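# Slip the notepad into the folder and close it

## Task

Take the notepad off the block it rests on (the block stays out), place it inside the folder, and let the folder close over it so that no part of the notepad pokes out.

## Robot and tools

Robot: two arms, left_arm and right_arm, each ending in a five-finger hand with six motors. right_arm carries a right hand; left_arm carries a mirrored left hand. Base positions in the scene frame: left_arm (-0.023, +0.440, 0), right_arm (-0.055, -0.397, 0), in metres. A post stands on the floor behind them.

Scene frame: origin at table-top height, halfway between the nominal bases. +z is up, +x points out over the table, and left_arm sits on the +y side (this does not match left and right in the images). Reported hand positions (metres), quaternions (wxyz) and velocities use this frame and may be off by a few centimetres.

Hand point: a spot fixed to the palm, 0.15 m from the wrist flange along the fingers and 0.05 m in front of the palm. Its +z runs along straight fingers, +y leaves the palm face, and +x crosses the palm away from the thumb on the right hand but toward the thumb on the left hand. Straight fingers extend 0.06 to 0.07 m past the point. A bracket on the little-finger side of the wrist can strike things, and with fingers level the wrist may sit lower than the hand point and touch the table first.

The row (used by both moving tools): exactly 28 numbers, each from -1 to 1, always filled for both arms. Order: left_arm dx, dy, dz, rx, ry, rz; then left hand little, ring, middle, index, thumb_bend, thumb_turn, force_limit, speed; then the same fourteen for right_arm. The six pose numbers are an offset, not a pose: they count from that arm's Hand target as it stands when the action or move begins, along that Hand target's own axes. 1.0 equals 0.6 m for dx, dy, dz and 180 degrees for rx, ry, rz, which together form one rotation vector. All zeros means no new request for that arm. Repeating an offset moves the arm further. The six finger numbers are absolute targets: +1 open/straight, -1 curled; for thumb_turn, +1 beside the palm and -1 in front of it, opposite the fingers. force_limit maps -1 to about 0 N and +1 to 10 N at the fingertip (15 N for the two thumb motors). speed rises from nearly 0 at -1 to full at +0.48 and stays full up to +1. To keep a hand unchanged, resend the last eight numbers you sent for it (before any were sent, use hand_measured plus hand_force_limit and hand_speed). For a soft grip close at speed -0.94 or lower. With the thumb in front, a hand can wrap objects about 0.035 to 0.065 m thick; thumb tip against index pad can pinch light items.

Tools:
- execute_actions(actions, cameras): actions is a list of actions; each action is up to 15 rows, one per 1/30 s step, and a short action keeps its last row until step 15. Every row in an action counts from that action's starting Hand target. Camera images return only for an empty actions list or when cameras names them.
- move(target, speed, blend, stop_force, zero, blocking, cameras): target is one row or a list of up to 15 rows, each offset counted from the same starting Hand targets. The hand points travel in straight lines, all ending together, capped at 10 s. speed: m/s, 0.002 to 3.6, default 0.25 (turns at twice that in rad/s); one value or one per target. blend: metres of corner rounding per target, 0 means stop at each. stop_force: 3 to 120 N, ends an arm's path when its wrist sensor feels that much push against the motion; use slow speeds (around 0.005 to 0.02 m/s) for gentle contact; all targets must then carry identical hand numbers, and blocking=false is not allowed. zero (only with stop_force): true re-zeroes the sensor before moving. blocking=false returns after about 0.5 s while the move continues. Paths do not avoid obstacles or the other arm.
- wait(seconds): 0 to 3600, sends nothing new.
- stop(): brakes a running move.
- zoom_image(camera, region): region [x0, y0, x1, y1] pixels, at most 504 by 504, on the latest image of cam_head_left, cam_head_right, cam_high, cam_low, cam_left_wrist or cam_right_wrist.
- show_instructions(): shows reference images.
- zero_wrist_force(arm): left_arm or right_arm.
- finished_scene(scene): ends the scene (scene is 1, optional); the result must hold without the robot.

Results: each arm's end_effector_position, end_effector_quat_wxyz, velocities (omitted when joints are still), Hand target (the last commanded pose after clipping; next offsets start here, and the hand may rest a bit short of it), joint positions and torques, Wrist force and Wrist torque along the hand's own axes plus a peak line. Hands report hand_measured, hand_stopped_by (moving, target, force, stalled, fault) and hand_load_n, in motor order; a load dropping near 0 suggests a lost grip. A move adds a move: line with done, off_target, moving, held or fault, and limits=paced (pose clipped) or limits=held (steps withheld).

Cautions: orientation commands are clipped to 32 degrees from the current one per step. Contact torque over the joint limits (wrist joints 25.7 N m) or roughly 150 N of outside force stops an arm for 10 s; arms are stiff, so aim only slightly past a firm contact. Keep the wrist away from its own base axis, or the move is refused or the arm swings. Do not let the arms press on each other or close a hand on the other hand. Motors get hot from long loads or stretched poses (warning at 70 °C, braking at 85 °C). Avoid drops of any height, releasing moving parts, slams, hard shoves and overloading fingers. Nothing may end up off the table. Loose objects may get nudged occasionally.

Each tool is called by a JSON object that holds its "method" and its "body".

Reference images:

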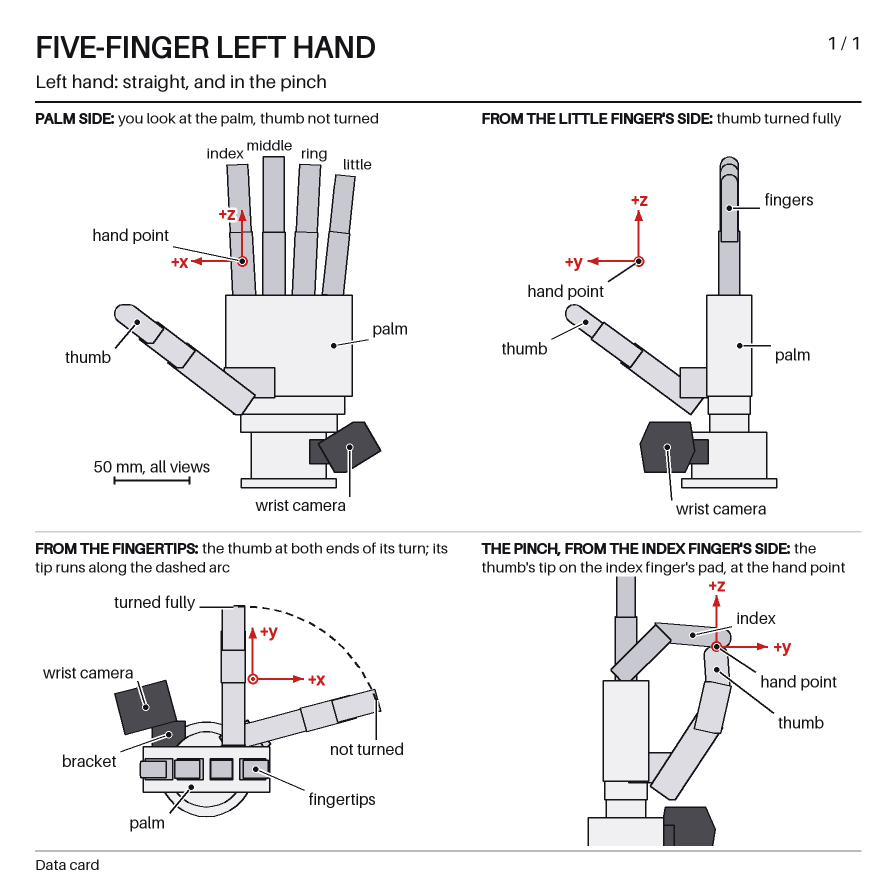

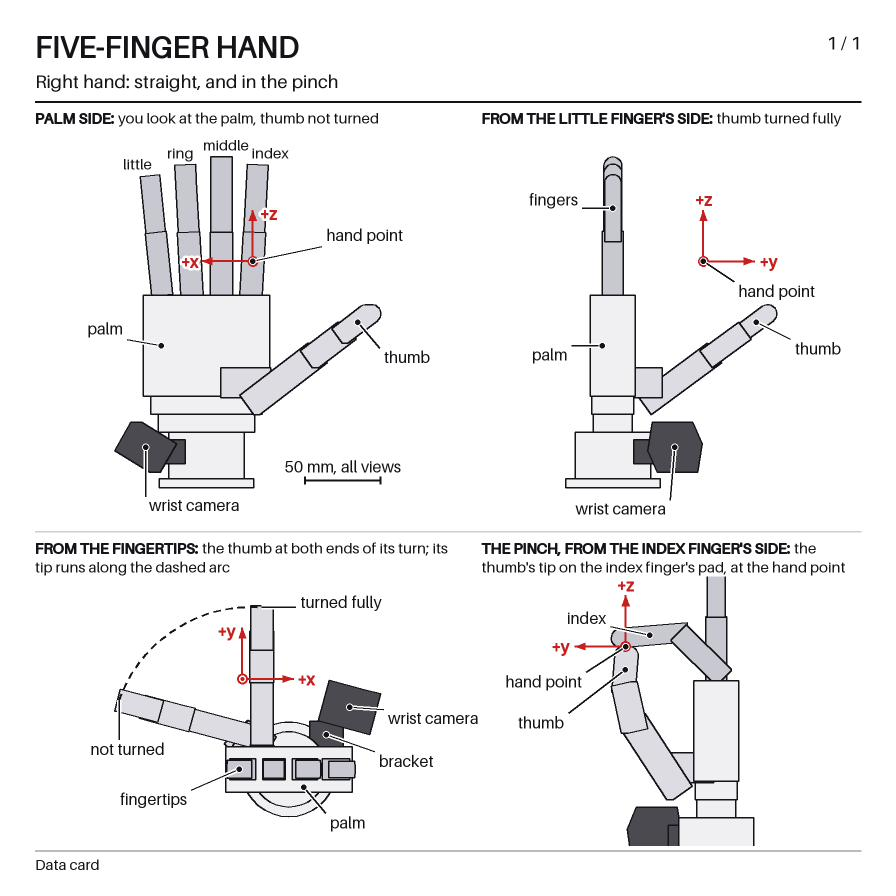

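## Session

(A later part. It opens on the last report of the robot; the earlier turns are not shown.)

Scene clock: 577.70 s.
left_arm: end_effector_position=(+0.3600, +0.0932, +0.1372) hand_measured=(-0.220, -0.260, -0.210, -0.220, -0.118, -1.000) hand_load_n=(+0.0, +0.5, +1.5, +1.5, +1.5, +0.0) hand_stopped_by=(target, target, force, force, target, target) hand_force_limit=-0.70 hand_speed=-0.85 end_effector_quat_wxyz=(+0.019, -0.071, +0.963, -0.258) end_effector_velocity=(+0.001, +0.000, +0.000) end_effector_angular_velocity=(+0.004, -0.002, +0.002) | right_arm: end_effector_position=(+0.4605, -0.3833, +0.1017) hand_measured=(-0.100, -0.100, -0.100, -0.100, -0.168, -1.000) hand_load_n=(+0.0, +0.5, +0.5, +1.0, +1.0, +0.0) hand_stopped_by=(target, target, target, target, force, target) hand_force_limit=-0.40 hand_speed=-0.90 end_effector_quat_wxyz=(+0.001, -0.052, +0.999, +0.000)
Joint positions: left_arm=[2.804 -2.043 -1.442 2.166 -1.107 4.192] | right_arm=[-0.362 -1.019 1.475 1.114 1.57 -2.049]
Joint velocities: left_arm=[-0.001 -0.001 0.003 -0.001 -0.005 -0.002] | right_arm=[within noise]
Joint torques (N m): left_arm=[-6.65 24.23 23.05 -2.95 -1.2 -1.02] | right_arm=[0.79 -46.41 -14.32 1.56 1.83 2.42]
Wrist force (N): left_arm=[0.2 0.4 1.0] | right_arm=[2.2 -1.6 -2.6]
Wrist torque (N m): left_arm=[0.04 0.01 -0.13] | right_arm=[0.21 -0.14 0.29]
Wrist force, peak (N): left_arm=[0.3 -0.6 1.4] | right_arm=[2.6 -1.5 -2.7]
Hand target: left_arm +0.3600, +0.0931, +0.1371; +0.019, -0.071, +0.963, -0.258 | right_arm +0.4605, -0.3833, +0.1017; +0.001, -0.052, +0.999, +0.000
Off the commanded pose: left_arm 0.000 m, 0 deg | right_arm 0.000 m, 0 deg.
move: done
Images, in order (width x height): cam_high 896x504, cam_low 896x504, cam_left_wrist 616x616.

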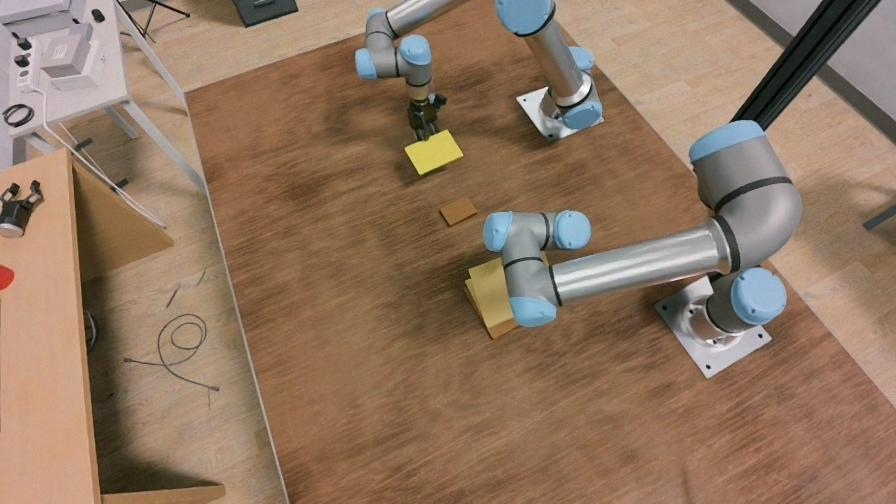

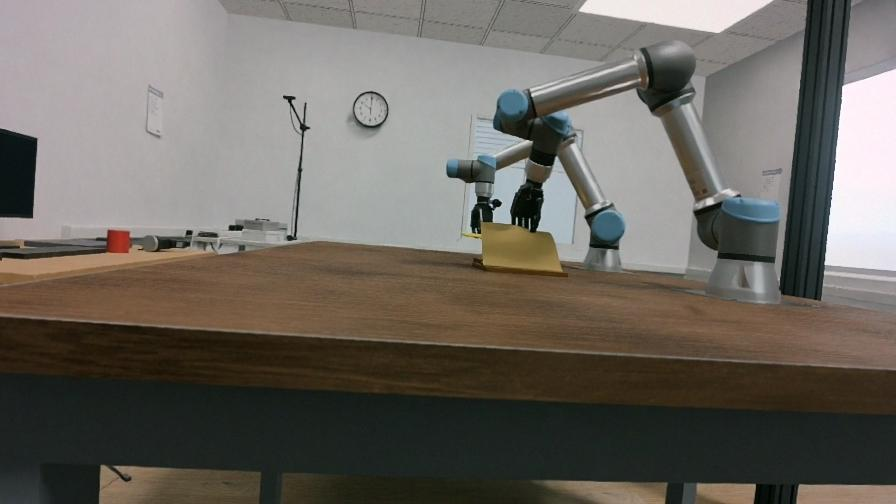

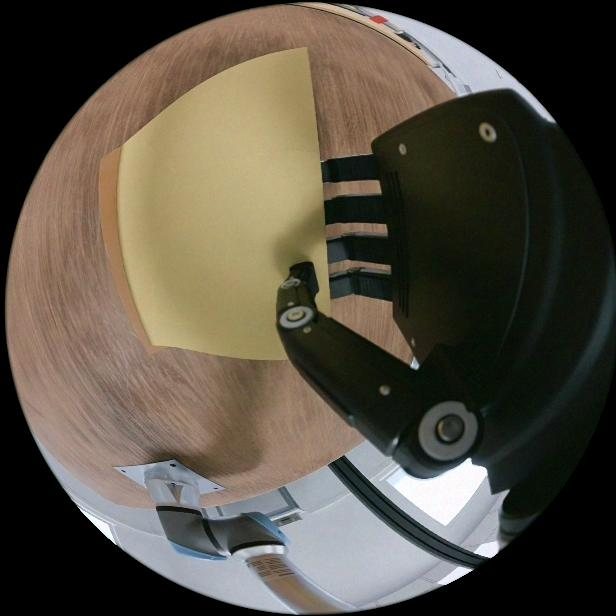

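{"method": "move", "body": {"target": [[0,0.0102,-0.0428,0.0556,0,0,-0.22,-0.26,-0.26,-0.22,-0.12,-1,-0.7,-0.85,0,0,0,0,0,0,-0.1,-0.1,-0.1,-0.1,-0.25,-1,-0.4,-0.9],[0,0.0276,-0.0833,0.1111,0,0,-0.22,-0.26,-0.26,-0.22,-0.12,-1,-0.7,-0.85,0,0,0,0,0,0,-0.1,-0.1,-0.1,-0.1,-0.25,-1,-0.4,-0.9]], "speed": 0.04, "blend": 0.004, "cameras": ["cam_low","cam_left_wrist","cam_high","cam_head_right"]}}

{"method": "zoom_image", "body": {"camera": "cam_low", "region": [450, 160, 610, 290]}}

Scene clock: 600.70 s.
left_arm: end_effector_position=(+0.3542, +0.1320, +0.1722) hand_measured=(-0.220, -0.260, -0.210, -0.220, -0.118, -1.000) hand_load_n=(+0.0, +0.5, +2.0, +1.5, +1.5, +0.0) hand_stopped_by=(target, target, force, force, target, target) hand_force_limit=-0.70 hand_speed=-0.85 end_effector_quat_wxyz=(+0.031, -0.067, +0.904, -0.421) end_effector_velocity=(+0.000, +0.000, +0.000) end_effector_angular_velocity=(+0.005, -0.001, +0.001) | right_arm: end_effector_position=(+0.4605, -0.3833, +0.1017) hand_measured=(-0.100, -0.100, -0.100, -0.100, -0.168, -1.000) hand_load_n=(+0.0, +0.5, +0.5, +1.0, +1.0, +0.0) hand_stopped_by=(target, target, target, target, force, target) hand_force_limit=-0.40 hand_speed=-0.90 end_effector_quat_wxyz=(+0.001, -0.052, +0.999, +0.000)
Joint positions: left_arm=[3.068 -1.889 -1.685 2.232 -0.722 4.412] | right_arm=[-0.362 -1.019 1.475 1.114 1.57 -2.049]
Joint velocities: left_arm=[-0.003 0 0.003 0 -0.006 -0.003] | right_arm=[within noise]
Joint torques (N m): left_arm=[-7.77 29.16 23.43 -4.28 -0.58 -1.72] | right_arm=[-0.69 -48.53 -14.3 1.93 1.73 2.53]
Wrist force (N): left_arm=[0.5 0.8 0.8] | right_arm=[2.3 -1.6 -2.4]
Wrist torque (N m): left_arm=[0.13 -0.05 -0.10] | right_arm=[0.20 -0.16 0.29]
Wrist force, peak (N): left_arm=[0.0 0.8 1.3] | right_arm=[2.8 -1.7 -2.5]
Hand target: left_arm +0.3542, +0.1320, +0.1722; +0.031, -0.067, +0.904, -0.421 | right_arm +0.4605, -0.3833, +0.1017; +0.001, -0.052, +0.999, +0.000
Off the commanded pose: left_arm 0.000 m, 0 deg | right_arm 0.000 m, 0 deg.
move: done
Images, in order (width x height): cam_head_right 896x504, cam_high 896x504, cam_low 896x504, cam_left_wrist 616x616.

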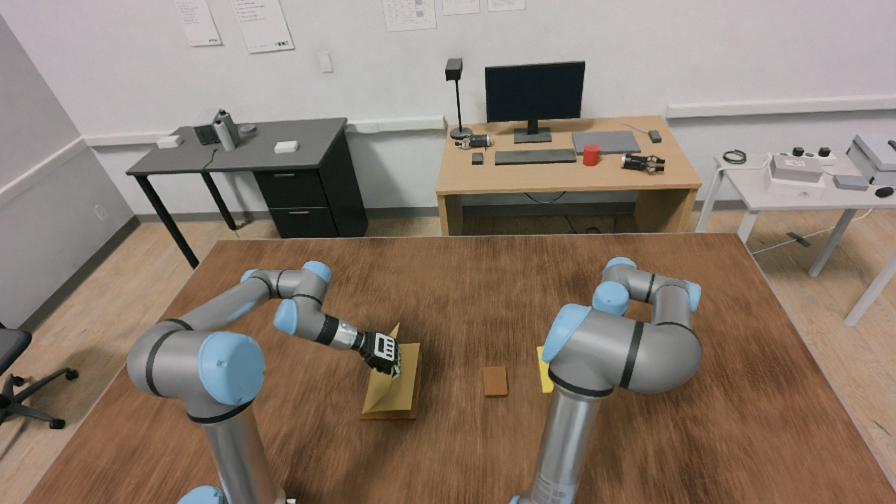

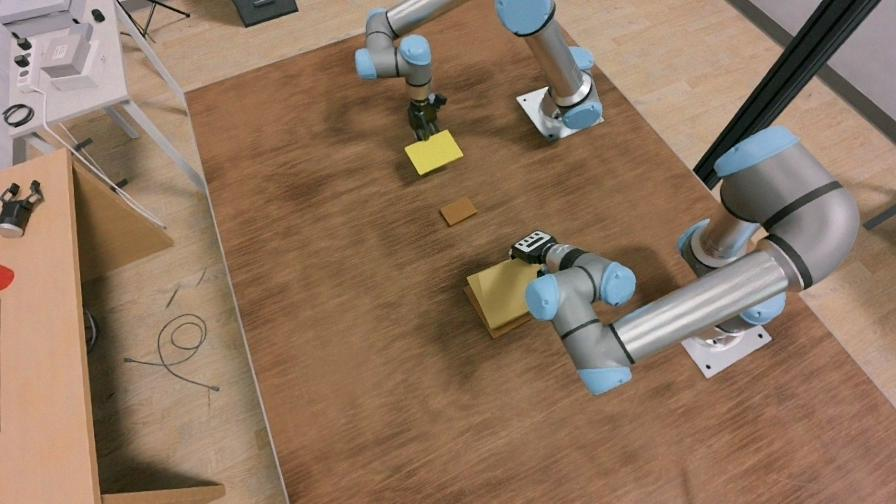

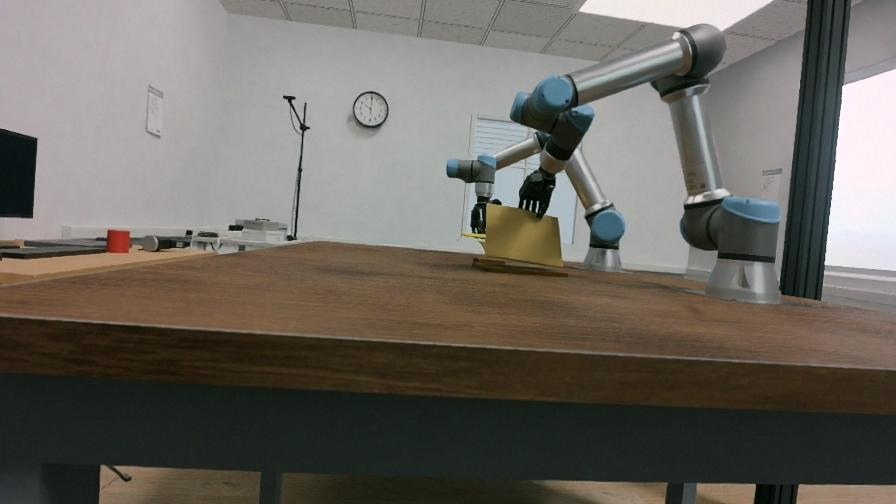

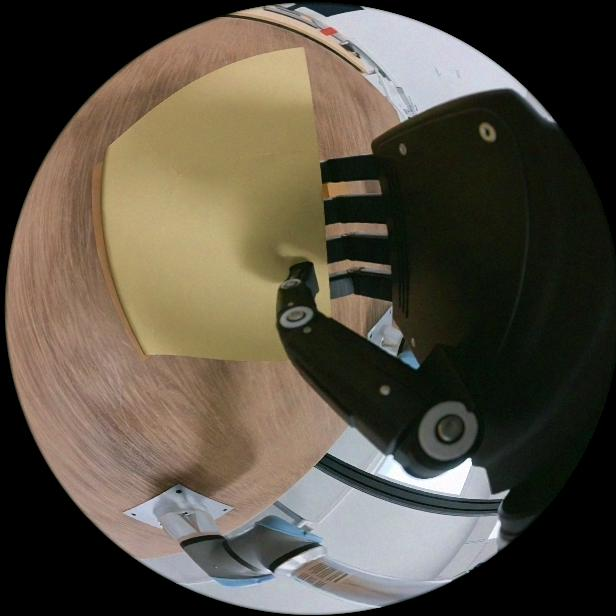

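Scaled by 3.150.

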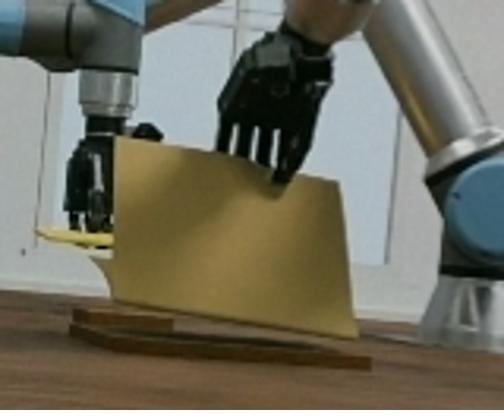

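{"method": "zoom_image", "body": {"camera": "cam_head_right", "region": [320, 300, 480, 440]}}

{"method": "zoom_image", "body": {"camera": "cam_low", "region": [465, 200, 575, 285]}}

{"method": "zoom_image", "body": {"camera": "cam_high", "region": [440, 220, 600, 350]}}

Scaled by 3.150.

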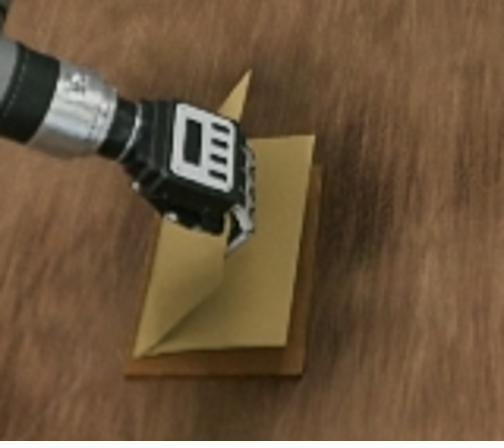

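Scaled by 4.582.

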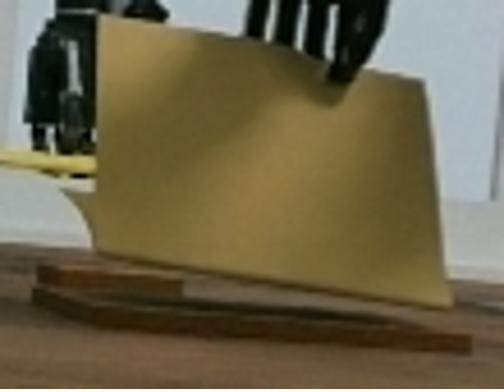

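Scaled by 3.150.

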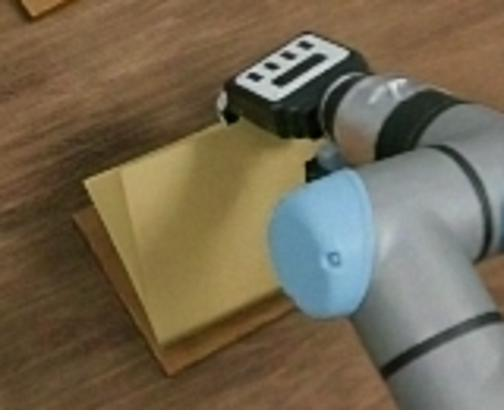

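{"method": "move", "body": {"target": [0,0.0192,0.0161,0,0,0,-0.22,-0.26,-0.26,-0.22,-0.12,-1,-0.7,-0.85,0,0,0,0,0,0,-0.1,-0.1,-0.1,-0.1,-0.25,-1,-0.4,-0.9], "speed": 0.02, "stop_force": 4, "cameras": ["cam_low","cam_high","cam_head_right","cam_right_wrist"]}}

{"method": "zoom_image", "body": {"camera": "cam_low", "region": [465, 200, 575, 285]}}

{"method": "zoom_image", "body": {"camera": "cam_head_right", "region": [320, 300, 480, 440]}}

{"method": "zoom_image", "body": {"camera": "cam_high", "region": [440, 220, 600, 350]}}

{"method": "zoom_image", "body": {"camera": "cam_right_wrist", "region": [420, 220, 616, 420]}}

Scene clock: 619.80 s.
left_arm: end_effector_position=(+0.3542, +0.1320, +0.1571) hand_measured=(-0.220, -0.260, -0.210, -0.220, -0.118, -1.000) hand_load_n=(+0.0, +0.5, +1.5, +1.5, +1.5, +0.0) hand_stopped_by=(target, target, force, force, target, target) hand_force_limit=-0.70 hand_speed=-0.85 end_effector_quat_wxyz=(+0.031, -0.067, +0.904, -0.421) | right_arm: end_effector_position=(+0.4605, -0.3833, +0.1017) hand_measured=(-0.100, -0.100, -0.100, -0.100, -0.168, -1.000) hand_load_n=(+0.0, +0.5, +0.5, +1.0, +1.0, +0.0) hand_stopped_by=(target, target, target, target, force, target) hand_force_limit=-0.40 hand_speed=-0.90 end_effector_quat_wxyz=(+0.001, -0.052, +0.999, +0.000)
Joint positions: left_arm=[3.068 -1.904 -1.706 2.269 -0.722 4.411] | right_arm=[-0.362 -1.019 1.475 1.114 1.57 -2.049]
Joint torques (N m): left_arm=[4.65 45.86 22.79 -4.63 0.85 -0.17] | right_arm=[-1.08 -47.36 -13.9 1.71 1.88 2.51]
Wrist force (N): left_arm=[-0.1 0.7 0.7] | right_arm=[2.3 -1.6 -2.2]
Wrist torque (N m): left_arm=[0.12 0.05 -0.08] | right_arm=[0.18 -0.18 0.29]
Wrist force, peak (N): left_arm=[0.1 1.5 0.7] | right_arm=[2.7 -1.7 -2.6]
Hand target: left_arm +0.3542, +0.1320, +0.1571; +0.031, -0.067, +0.904, -0.421 | right_arm +0.4605, -0.3833, +0.1017; +0.001, -0.052, +0.999, +0.000
Off the commanded pose: left_arm 0.000 m, 0 deg | right_arm 0.000 m, 0 deg.
move: done
Images, in order (width x height): cam_head_right 896x504, cam_high 896x504, cam_low 896x504, cam_right_wrist 616x616.

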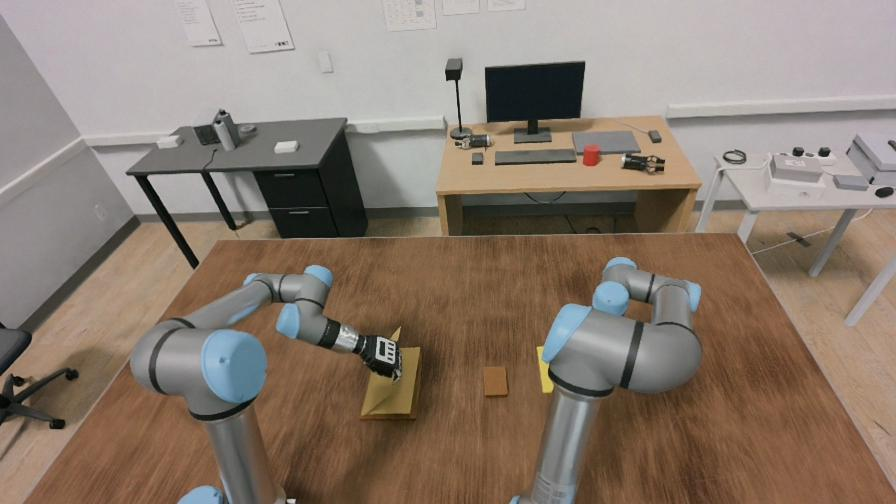

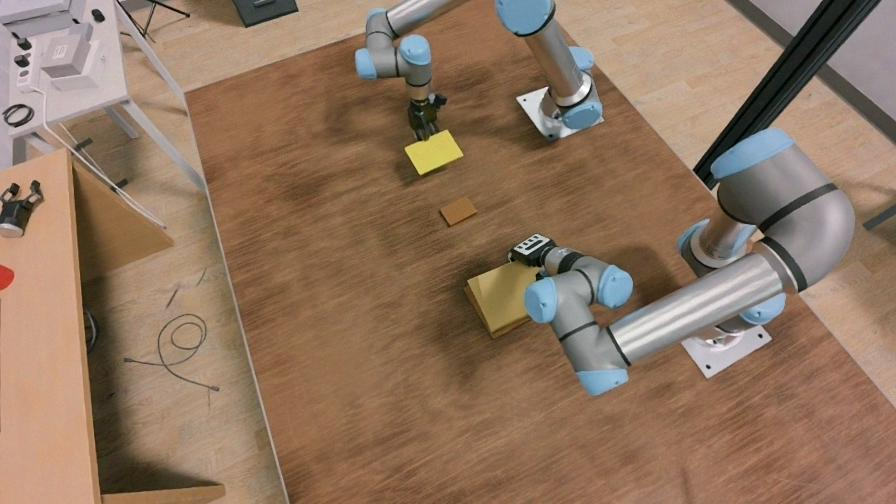

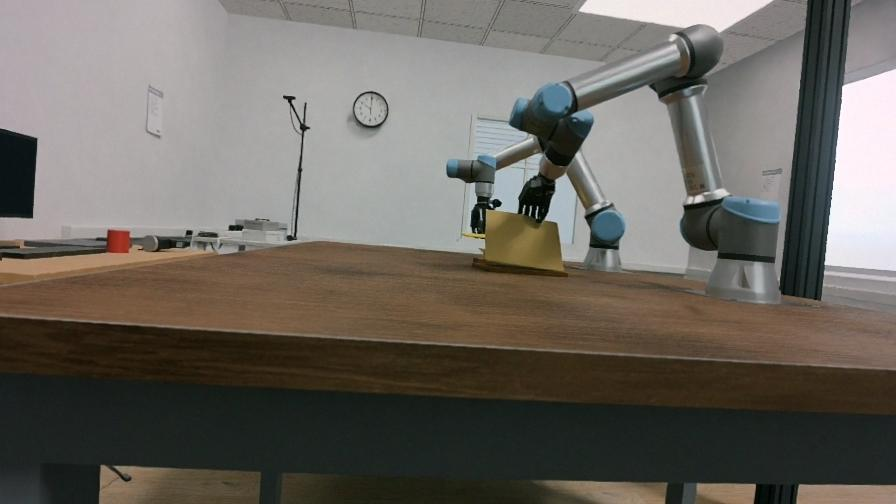

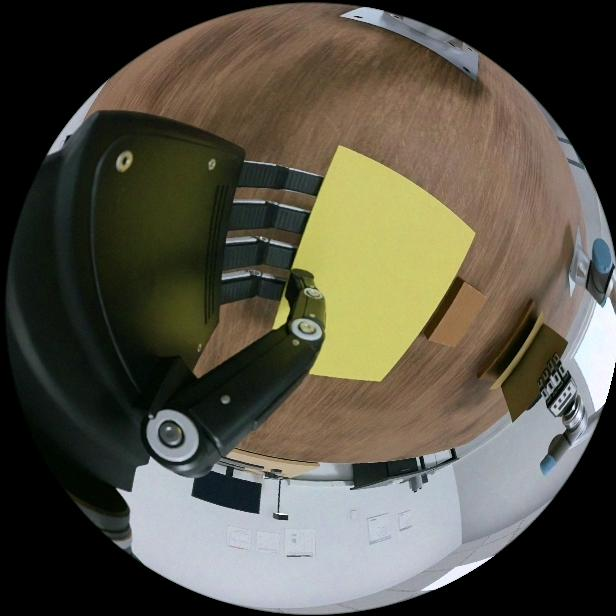

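Scaled by 4.582.

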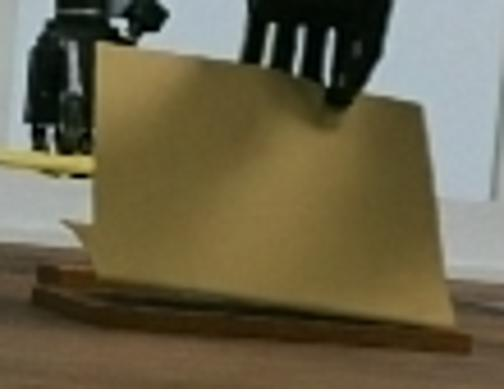

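Scaled by 3.150.

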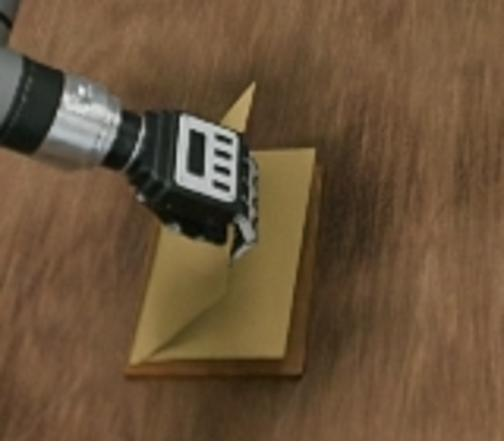

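Scaled by 3.150.

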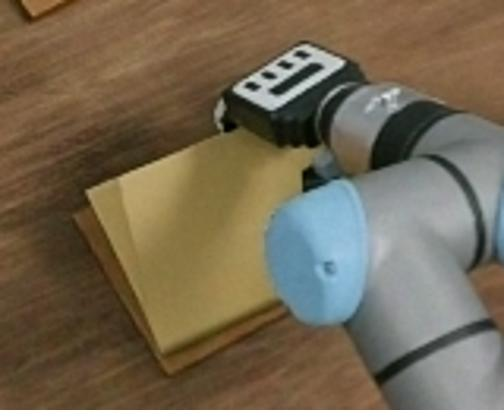

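Scaled by 2.520 from the camera's image (finer frame: 880x880).

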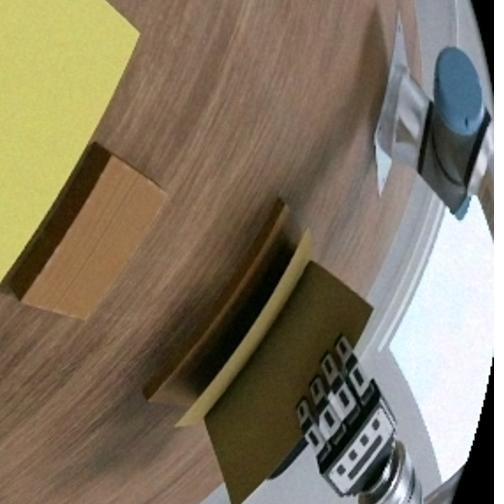

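{"method": "move", "body": {"target": [[0,0.0055,-0.0289,0.0417,0,0,-0.22,-0.26,-0.26,-0.22,-0.12,-1,-0.7,-0.85,0,0,0,0,0,0,-0.1,-0.1,-0.1,-0.1,-0.25,-1,-0.4,-0.9],[0,0.0125,-0.0579,0.0833,0,0,-0.22,-0.26,-0.26,-0.22,-0.12,-1,-0.7,-0.85,0,0,0,0,0,0,-0.1,-0.1,-0.1,-0.1,-0.25,-1,-0.4,-0.9]], "speed": 0.04, "blend": 0.004, "cameras": ["cam_low","cam_left_wrist","cam_right_wrist","cam_head_right"]}}

{"method": "zoom_image", "body": {"camera": "cam_low", "region": [465, 200, 575, 285]}}

{"method": "zoom_image", "body": {"camera": "cam_head_right", "region": [320, 300, 480, 440]}}

{"method": "zoom_image", "body": {"camera": "cam_right_wrist", "region": [420, 220, 616, 420]}}

Scene clock: 646.47 s.
left_arm: end_effector_position=(+0.3495, +0.1631, +0.1737) hand_measured=(-0.220, -0.260, -0.210, -0.220, -0.118, -1.000) hand_load_n=(+0.0, +0.5, +1.5, +1.5, +1.5, +0.0) hand_stopped_by=(target, target, force, force, target, target) hand_force_limit=-0.70 hand_speed=-0.85 end_effector_quat_wxyz=(+0.039, -0.062, +0.841, -0.535) | right_arm: end_effector_position=(+0.4605, -0.3833, +0.1017) hand_measured=(-0.100, -0.100, -0.100, -0.100, -0.168, -1.000) hand_load_n=(+0.0, +0.5, +0.5, +1.0, +1.0, +0.0) hand_stopped_by=(target, target, target, target, force, target) hand_force_limit=-0.40 hand_speed=-0.90 end_effector_quat_wxyz=(+0.001, -0.052, +0.999, +0.000)
Joint positions: left_arm=[3.281 -1.907 -1.87 2.173 -0.437 4.75] | right_arm=[-0.362 -1.019 1.475 1.114 1.57 -2.049]
Joint torques (N m): left_arm=[-5.9 25.43 21.87 0.14 -0.47 -1.69] | right_arm=[-1.6 -46.03 -14.6 1.83 1.62 2.37]
Wrist force (N): left_arm=[-0.4 1.1 0.5] | right_arm=[2.3 -1.7 -2.3]
Wrist torque (N m): left_arm=[0.21 0.09 0.01] | right_arm=[0.17 -0.17 0.29]
Wrist force, peak (N): left_arm=[-0.1 1.2 1.3] | right_arm=[2.8 -1.7 -2.4]
Hand target: left_arm +0.3496, +0.1631, +0.1737; +0.040, -0.062, +0.841, -0.535 | right_arm +0.4605, -0.3833, +0.1017; +0.001, -0.052, +0.999, +0.000
Off the commanded pose: left_arm 0.000 m, 0 deg | right_arm 0.000 m, 0 deg.
move: done
Images, in order (width x height): cam_head_right 896x504, cam_low 896x504, cam_left_wrist 616x616, cam_right_wrist 616x616.

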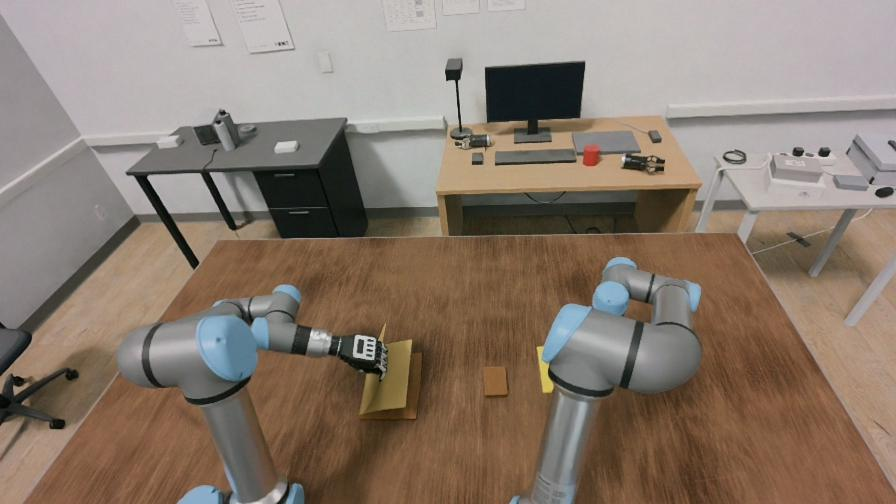

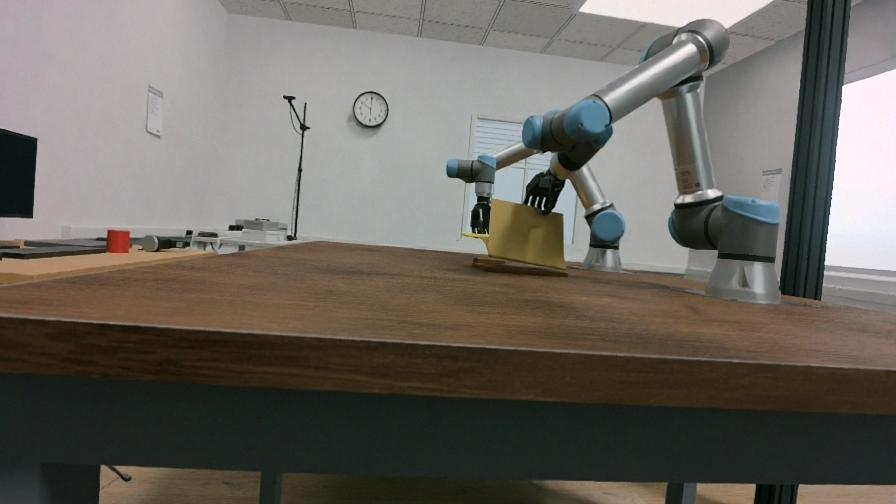

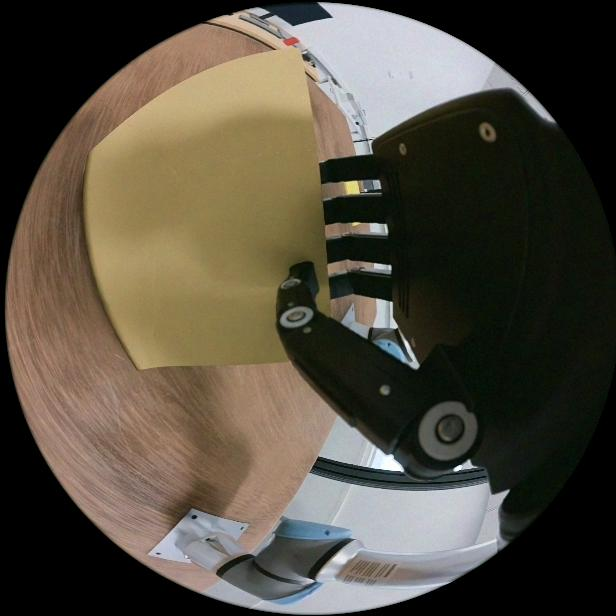

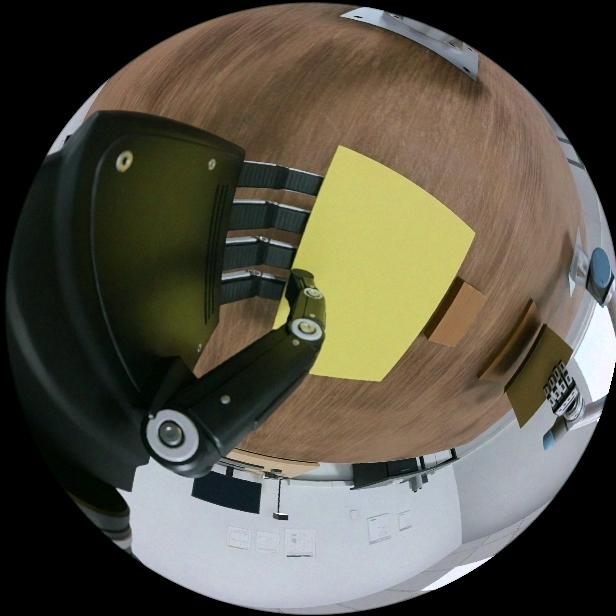

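Scaled by 4.582.

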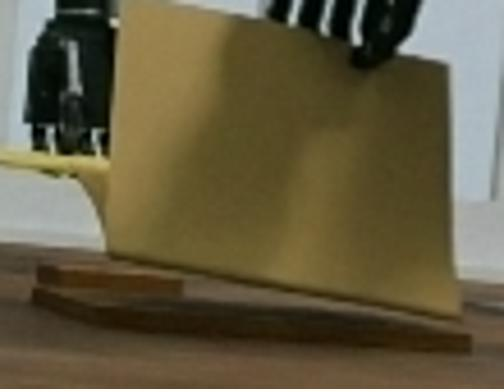

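Scaled by 3.150.

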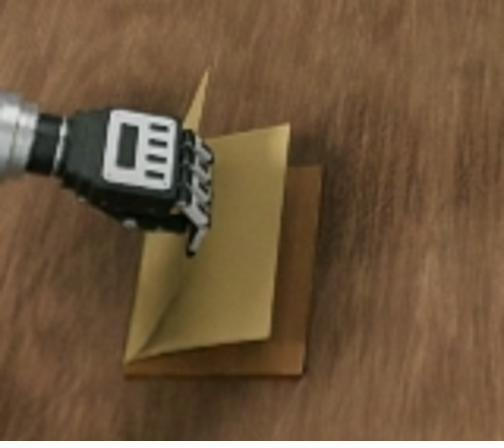

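Scaled by 2.520 from the camera's image (finer frame: 880x880).

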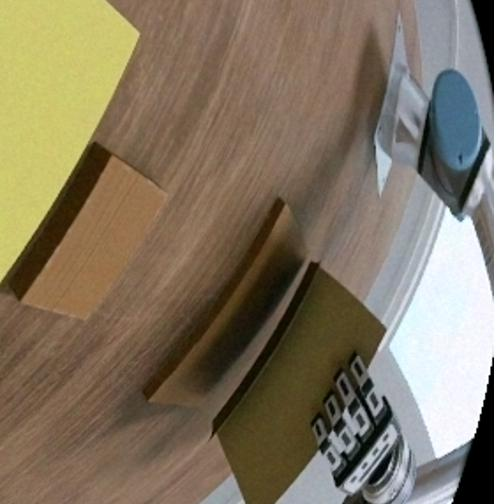

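{"method": "move", "body": {"target": [0,0.003,0.0592,-0.0833,0,0,-0.22,-0.26,-0.26,-0.22,-0.12,-1,-0.7,-0.85,-0.0109,0.4787,0,0,0,-0.0222,-0.1,-0.1,-0.1,-0.1,-0.25,-1,-0.4,-0.9], "speed": 0.08, "cameras": ["cam_low","cam_high","cam_right_wrist","cam_head_right","cam_head_left"]}}

{"method": "zoom_image", "body": {"camera": "cam_low", "region": [465, 200, 575, 285]}}

{"method": "zoom_image", "body": {"camera": "cam_head_right", "region": [320, 280, 520, 440]}}

{"method": "zoom_image", "body": {"camera": "cam_high", "region": [400, 150, 640, 350]}}

Scene clock: 679.93 s.
left_arm: end_effector_position=(+0.3543, +0.1320, +0.1570) hand_measured=(-0.220, -0.260, -0.210, -0.220, -0.118, -1.000) hand_load_n=(+0.0, +1.0, +1.5, +1.5, +1.5, +0.0) hand_stopped_by=(target, target, force, force, target, target) hand_force_limit=-0.70 hand_speed=-0.85 end_effector_quat_wxyz=(+0.031, -0.067, +0.904, -0.421) | right_arm: end_effector_position=(+0.4369, -0.0969, +0.1017) hand_measured=(-0.100, -0.100, -0.100, -0.100, -0.168, -1.000) hand_load_n=(+0.0, +1.0, +0.0, +1.0, +1.0, +0.0) hand_stopped_by=(target, target, target, target, force, target) hand_force_limit=-0.40 hand_speed=-0.90 end_effector_quat_wxyz=(+0.001, -0.087, +0.996, +0.000)
Joint positions: left_arm=[3.068 -1.905 -1.706 2.269 -0.722 4.411] | right_arm=[0.219 -0.943 1.347 1.165 1.57 -1.537]
Joint torques (N m): left_arm=[5.79 28.49 5.72 -0.35 4.24 2.19] | right_arm=[-7.06 -51.8 -8.3 1.13 1.98 -2.84]
Wrist force (N): left_arm=[0.2 0.6 1.0] | right_arm=[2.6 -1.4 -2.3]
Wrist torque (N m): left_arm=[0.08 0.02 0.01] | right_arm=[0.21 -0.20 0.33]
Wrist force, peak (N): left_arm=[-0.3 1.3 1.1] | right_arm=[2.4 -2.6 -2.4]
Hand target: left_arm +0.3542, +0.1320, +0.1571; +0.031, -0.067, +0.904, -0.421 | right_arm +0.4369, -0.0969, +0.1018; +0.001, -0.087, +0.996, +0.000
Off the commanded pose: left_arm 0.000 m, 0 deg | right_arm 0.000 m, 0 deg.
move: done
Images, in order (width x height): cam_head_left 896x504, cam_head_right 896x504, cam_high 896x504, cam_low 896x504, cam_right_wrist 616x616.

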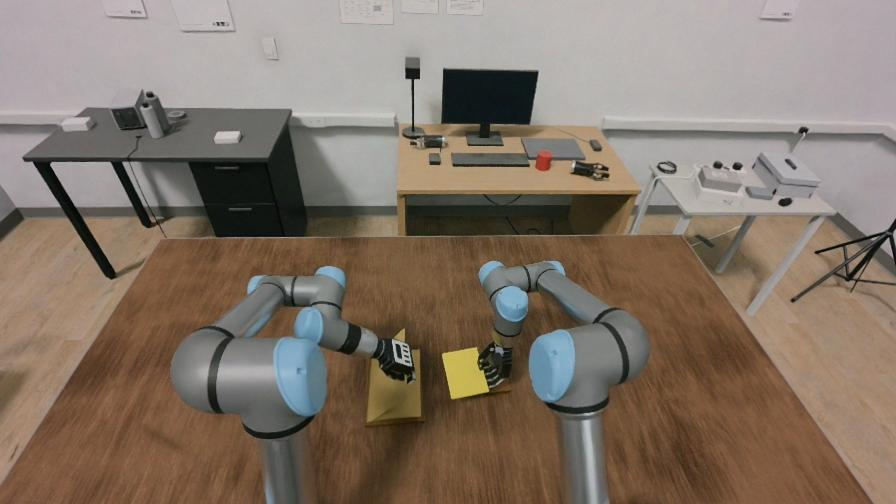

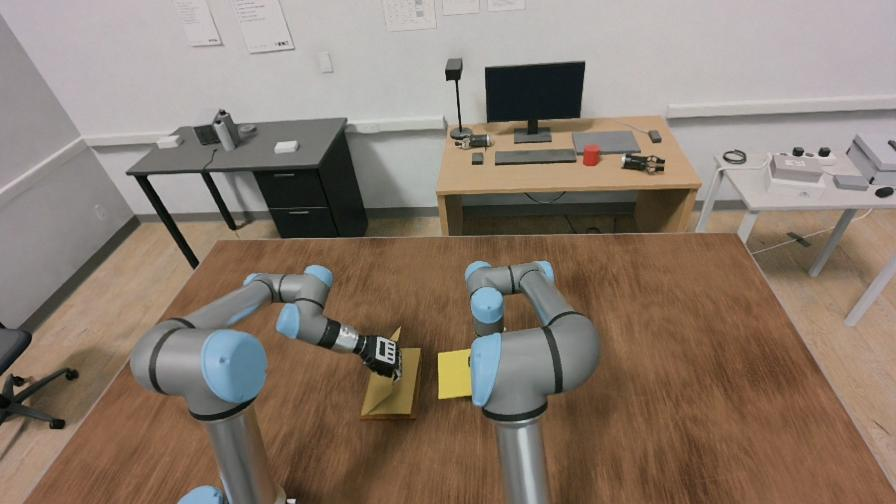

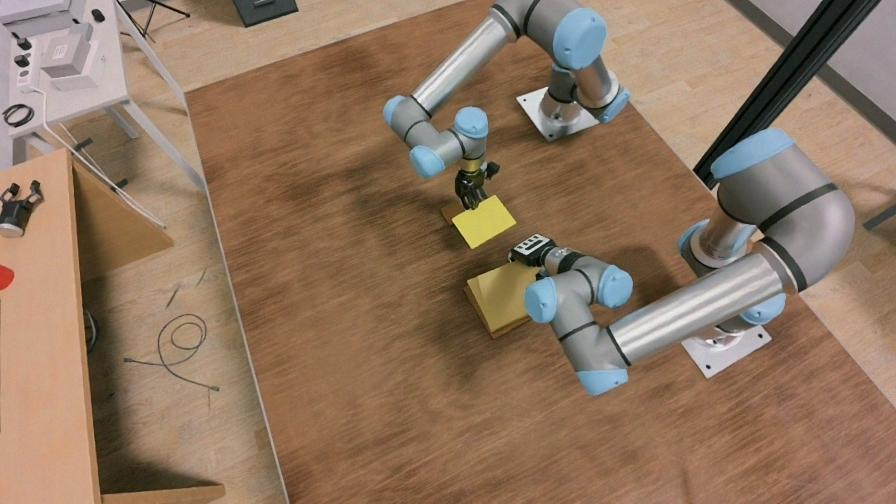

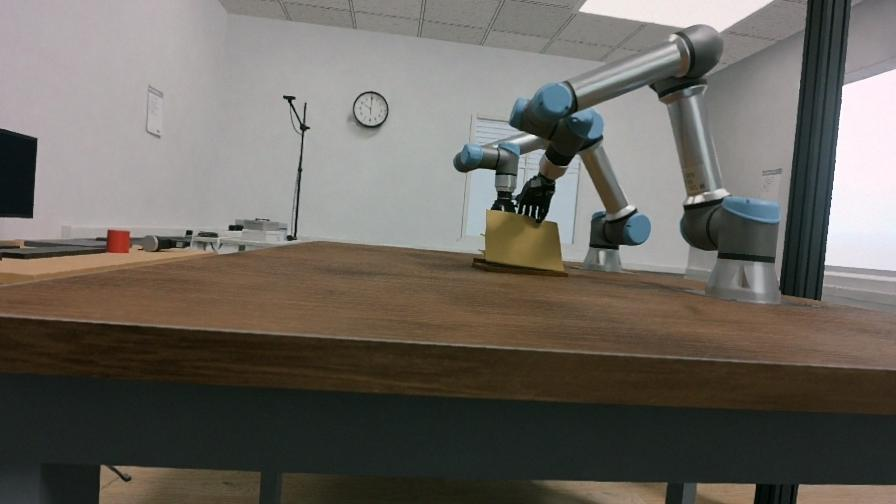

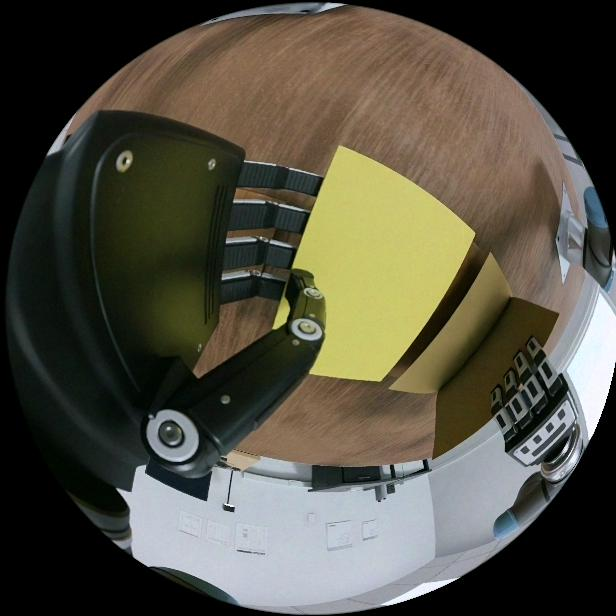

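Scaled by 4.582.

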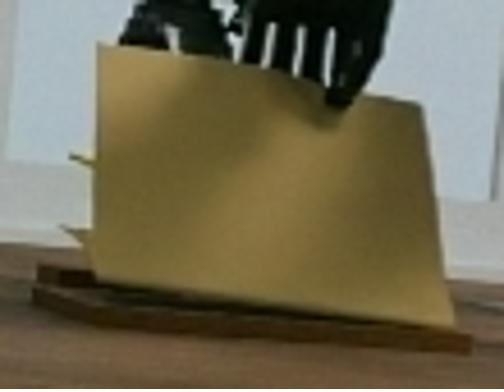

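Scaled by 2.520.

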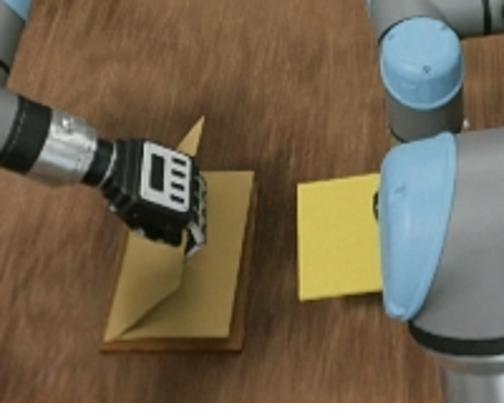

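Scaled by 2.100.

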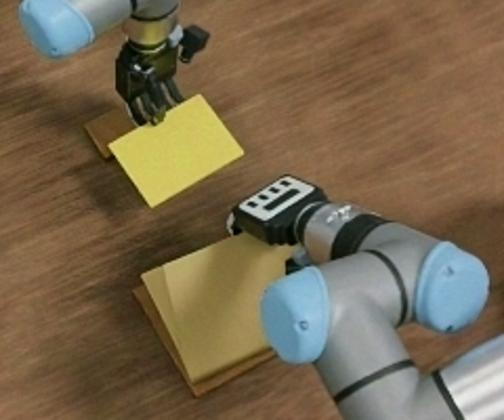

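{"method": "zoom_image", "body": {"camera": "cam_head_left", "region": [350, 310, 530, 440]}}

{"method": "zoom_image", "body": {"camera": "cam_head_right", "region": [350, 320, 480, 430]}}

{"method": "zoom_image", "body": {"camera": "cam_right_wrist", "region": [260, 130, 580, 450]}}

Scaled by 2.800.

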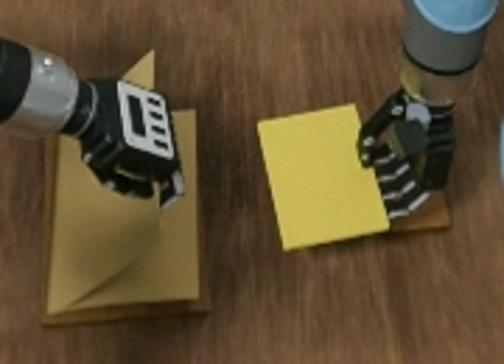

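Scaled by 3.877.

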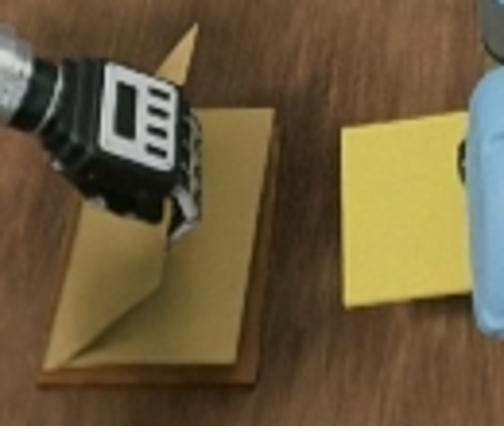

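Scaled by 1.575 from the camera's image (finer frame: 880x880).

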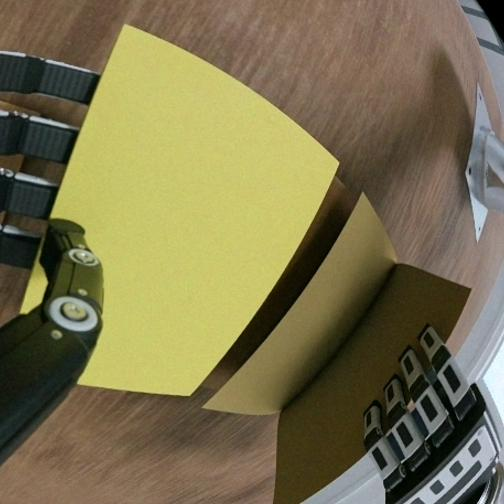

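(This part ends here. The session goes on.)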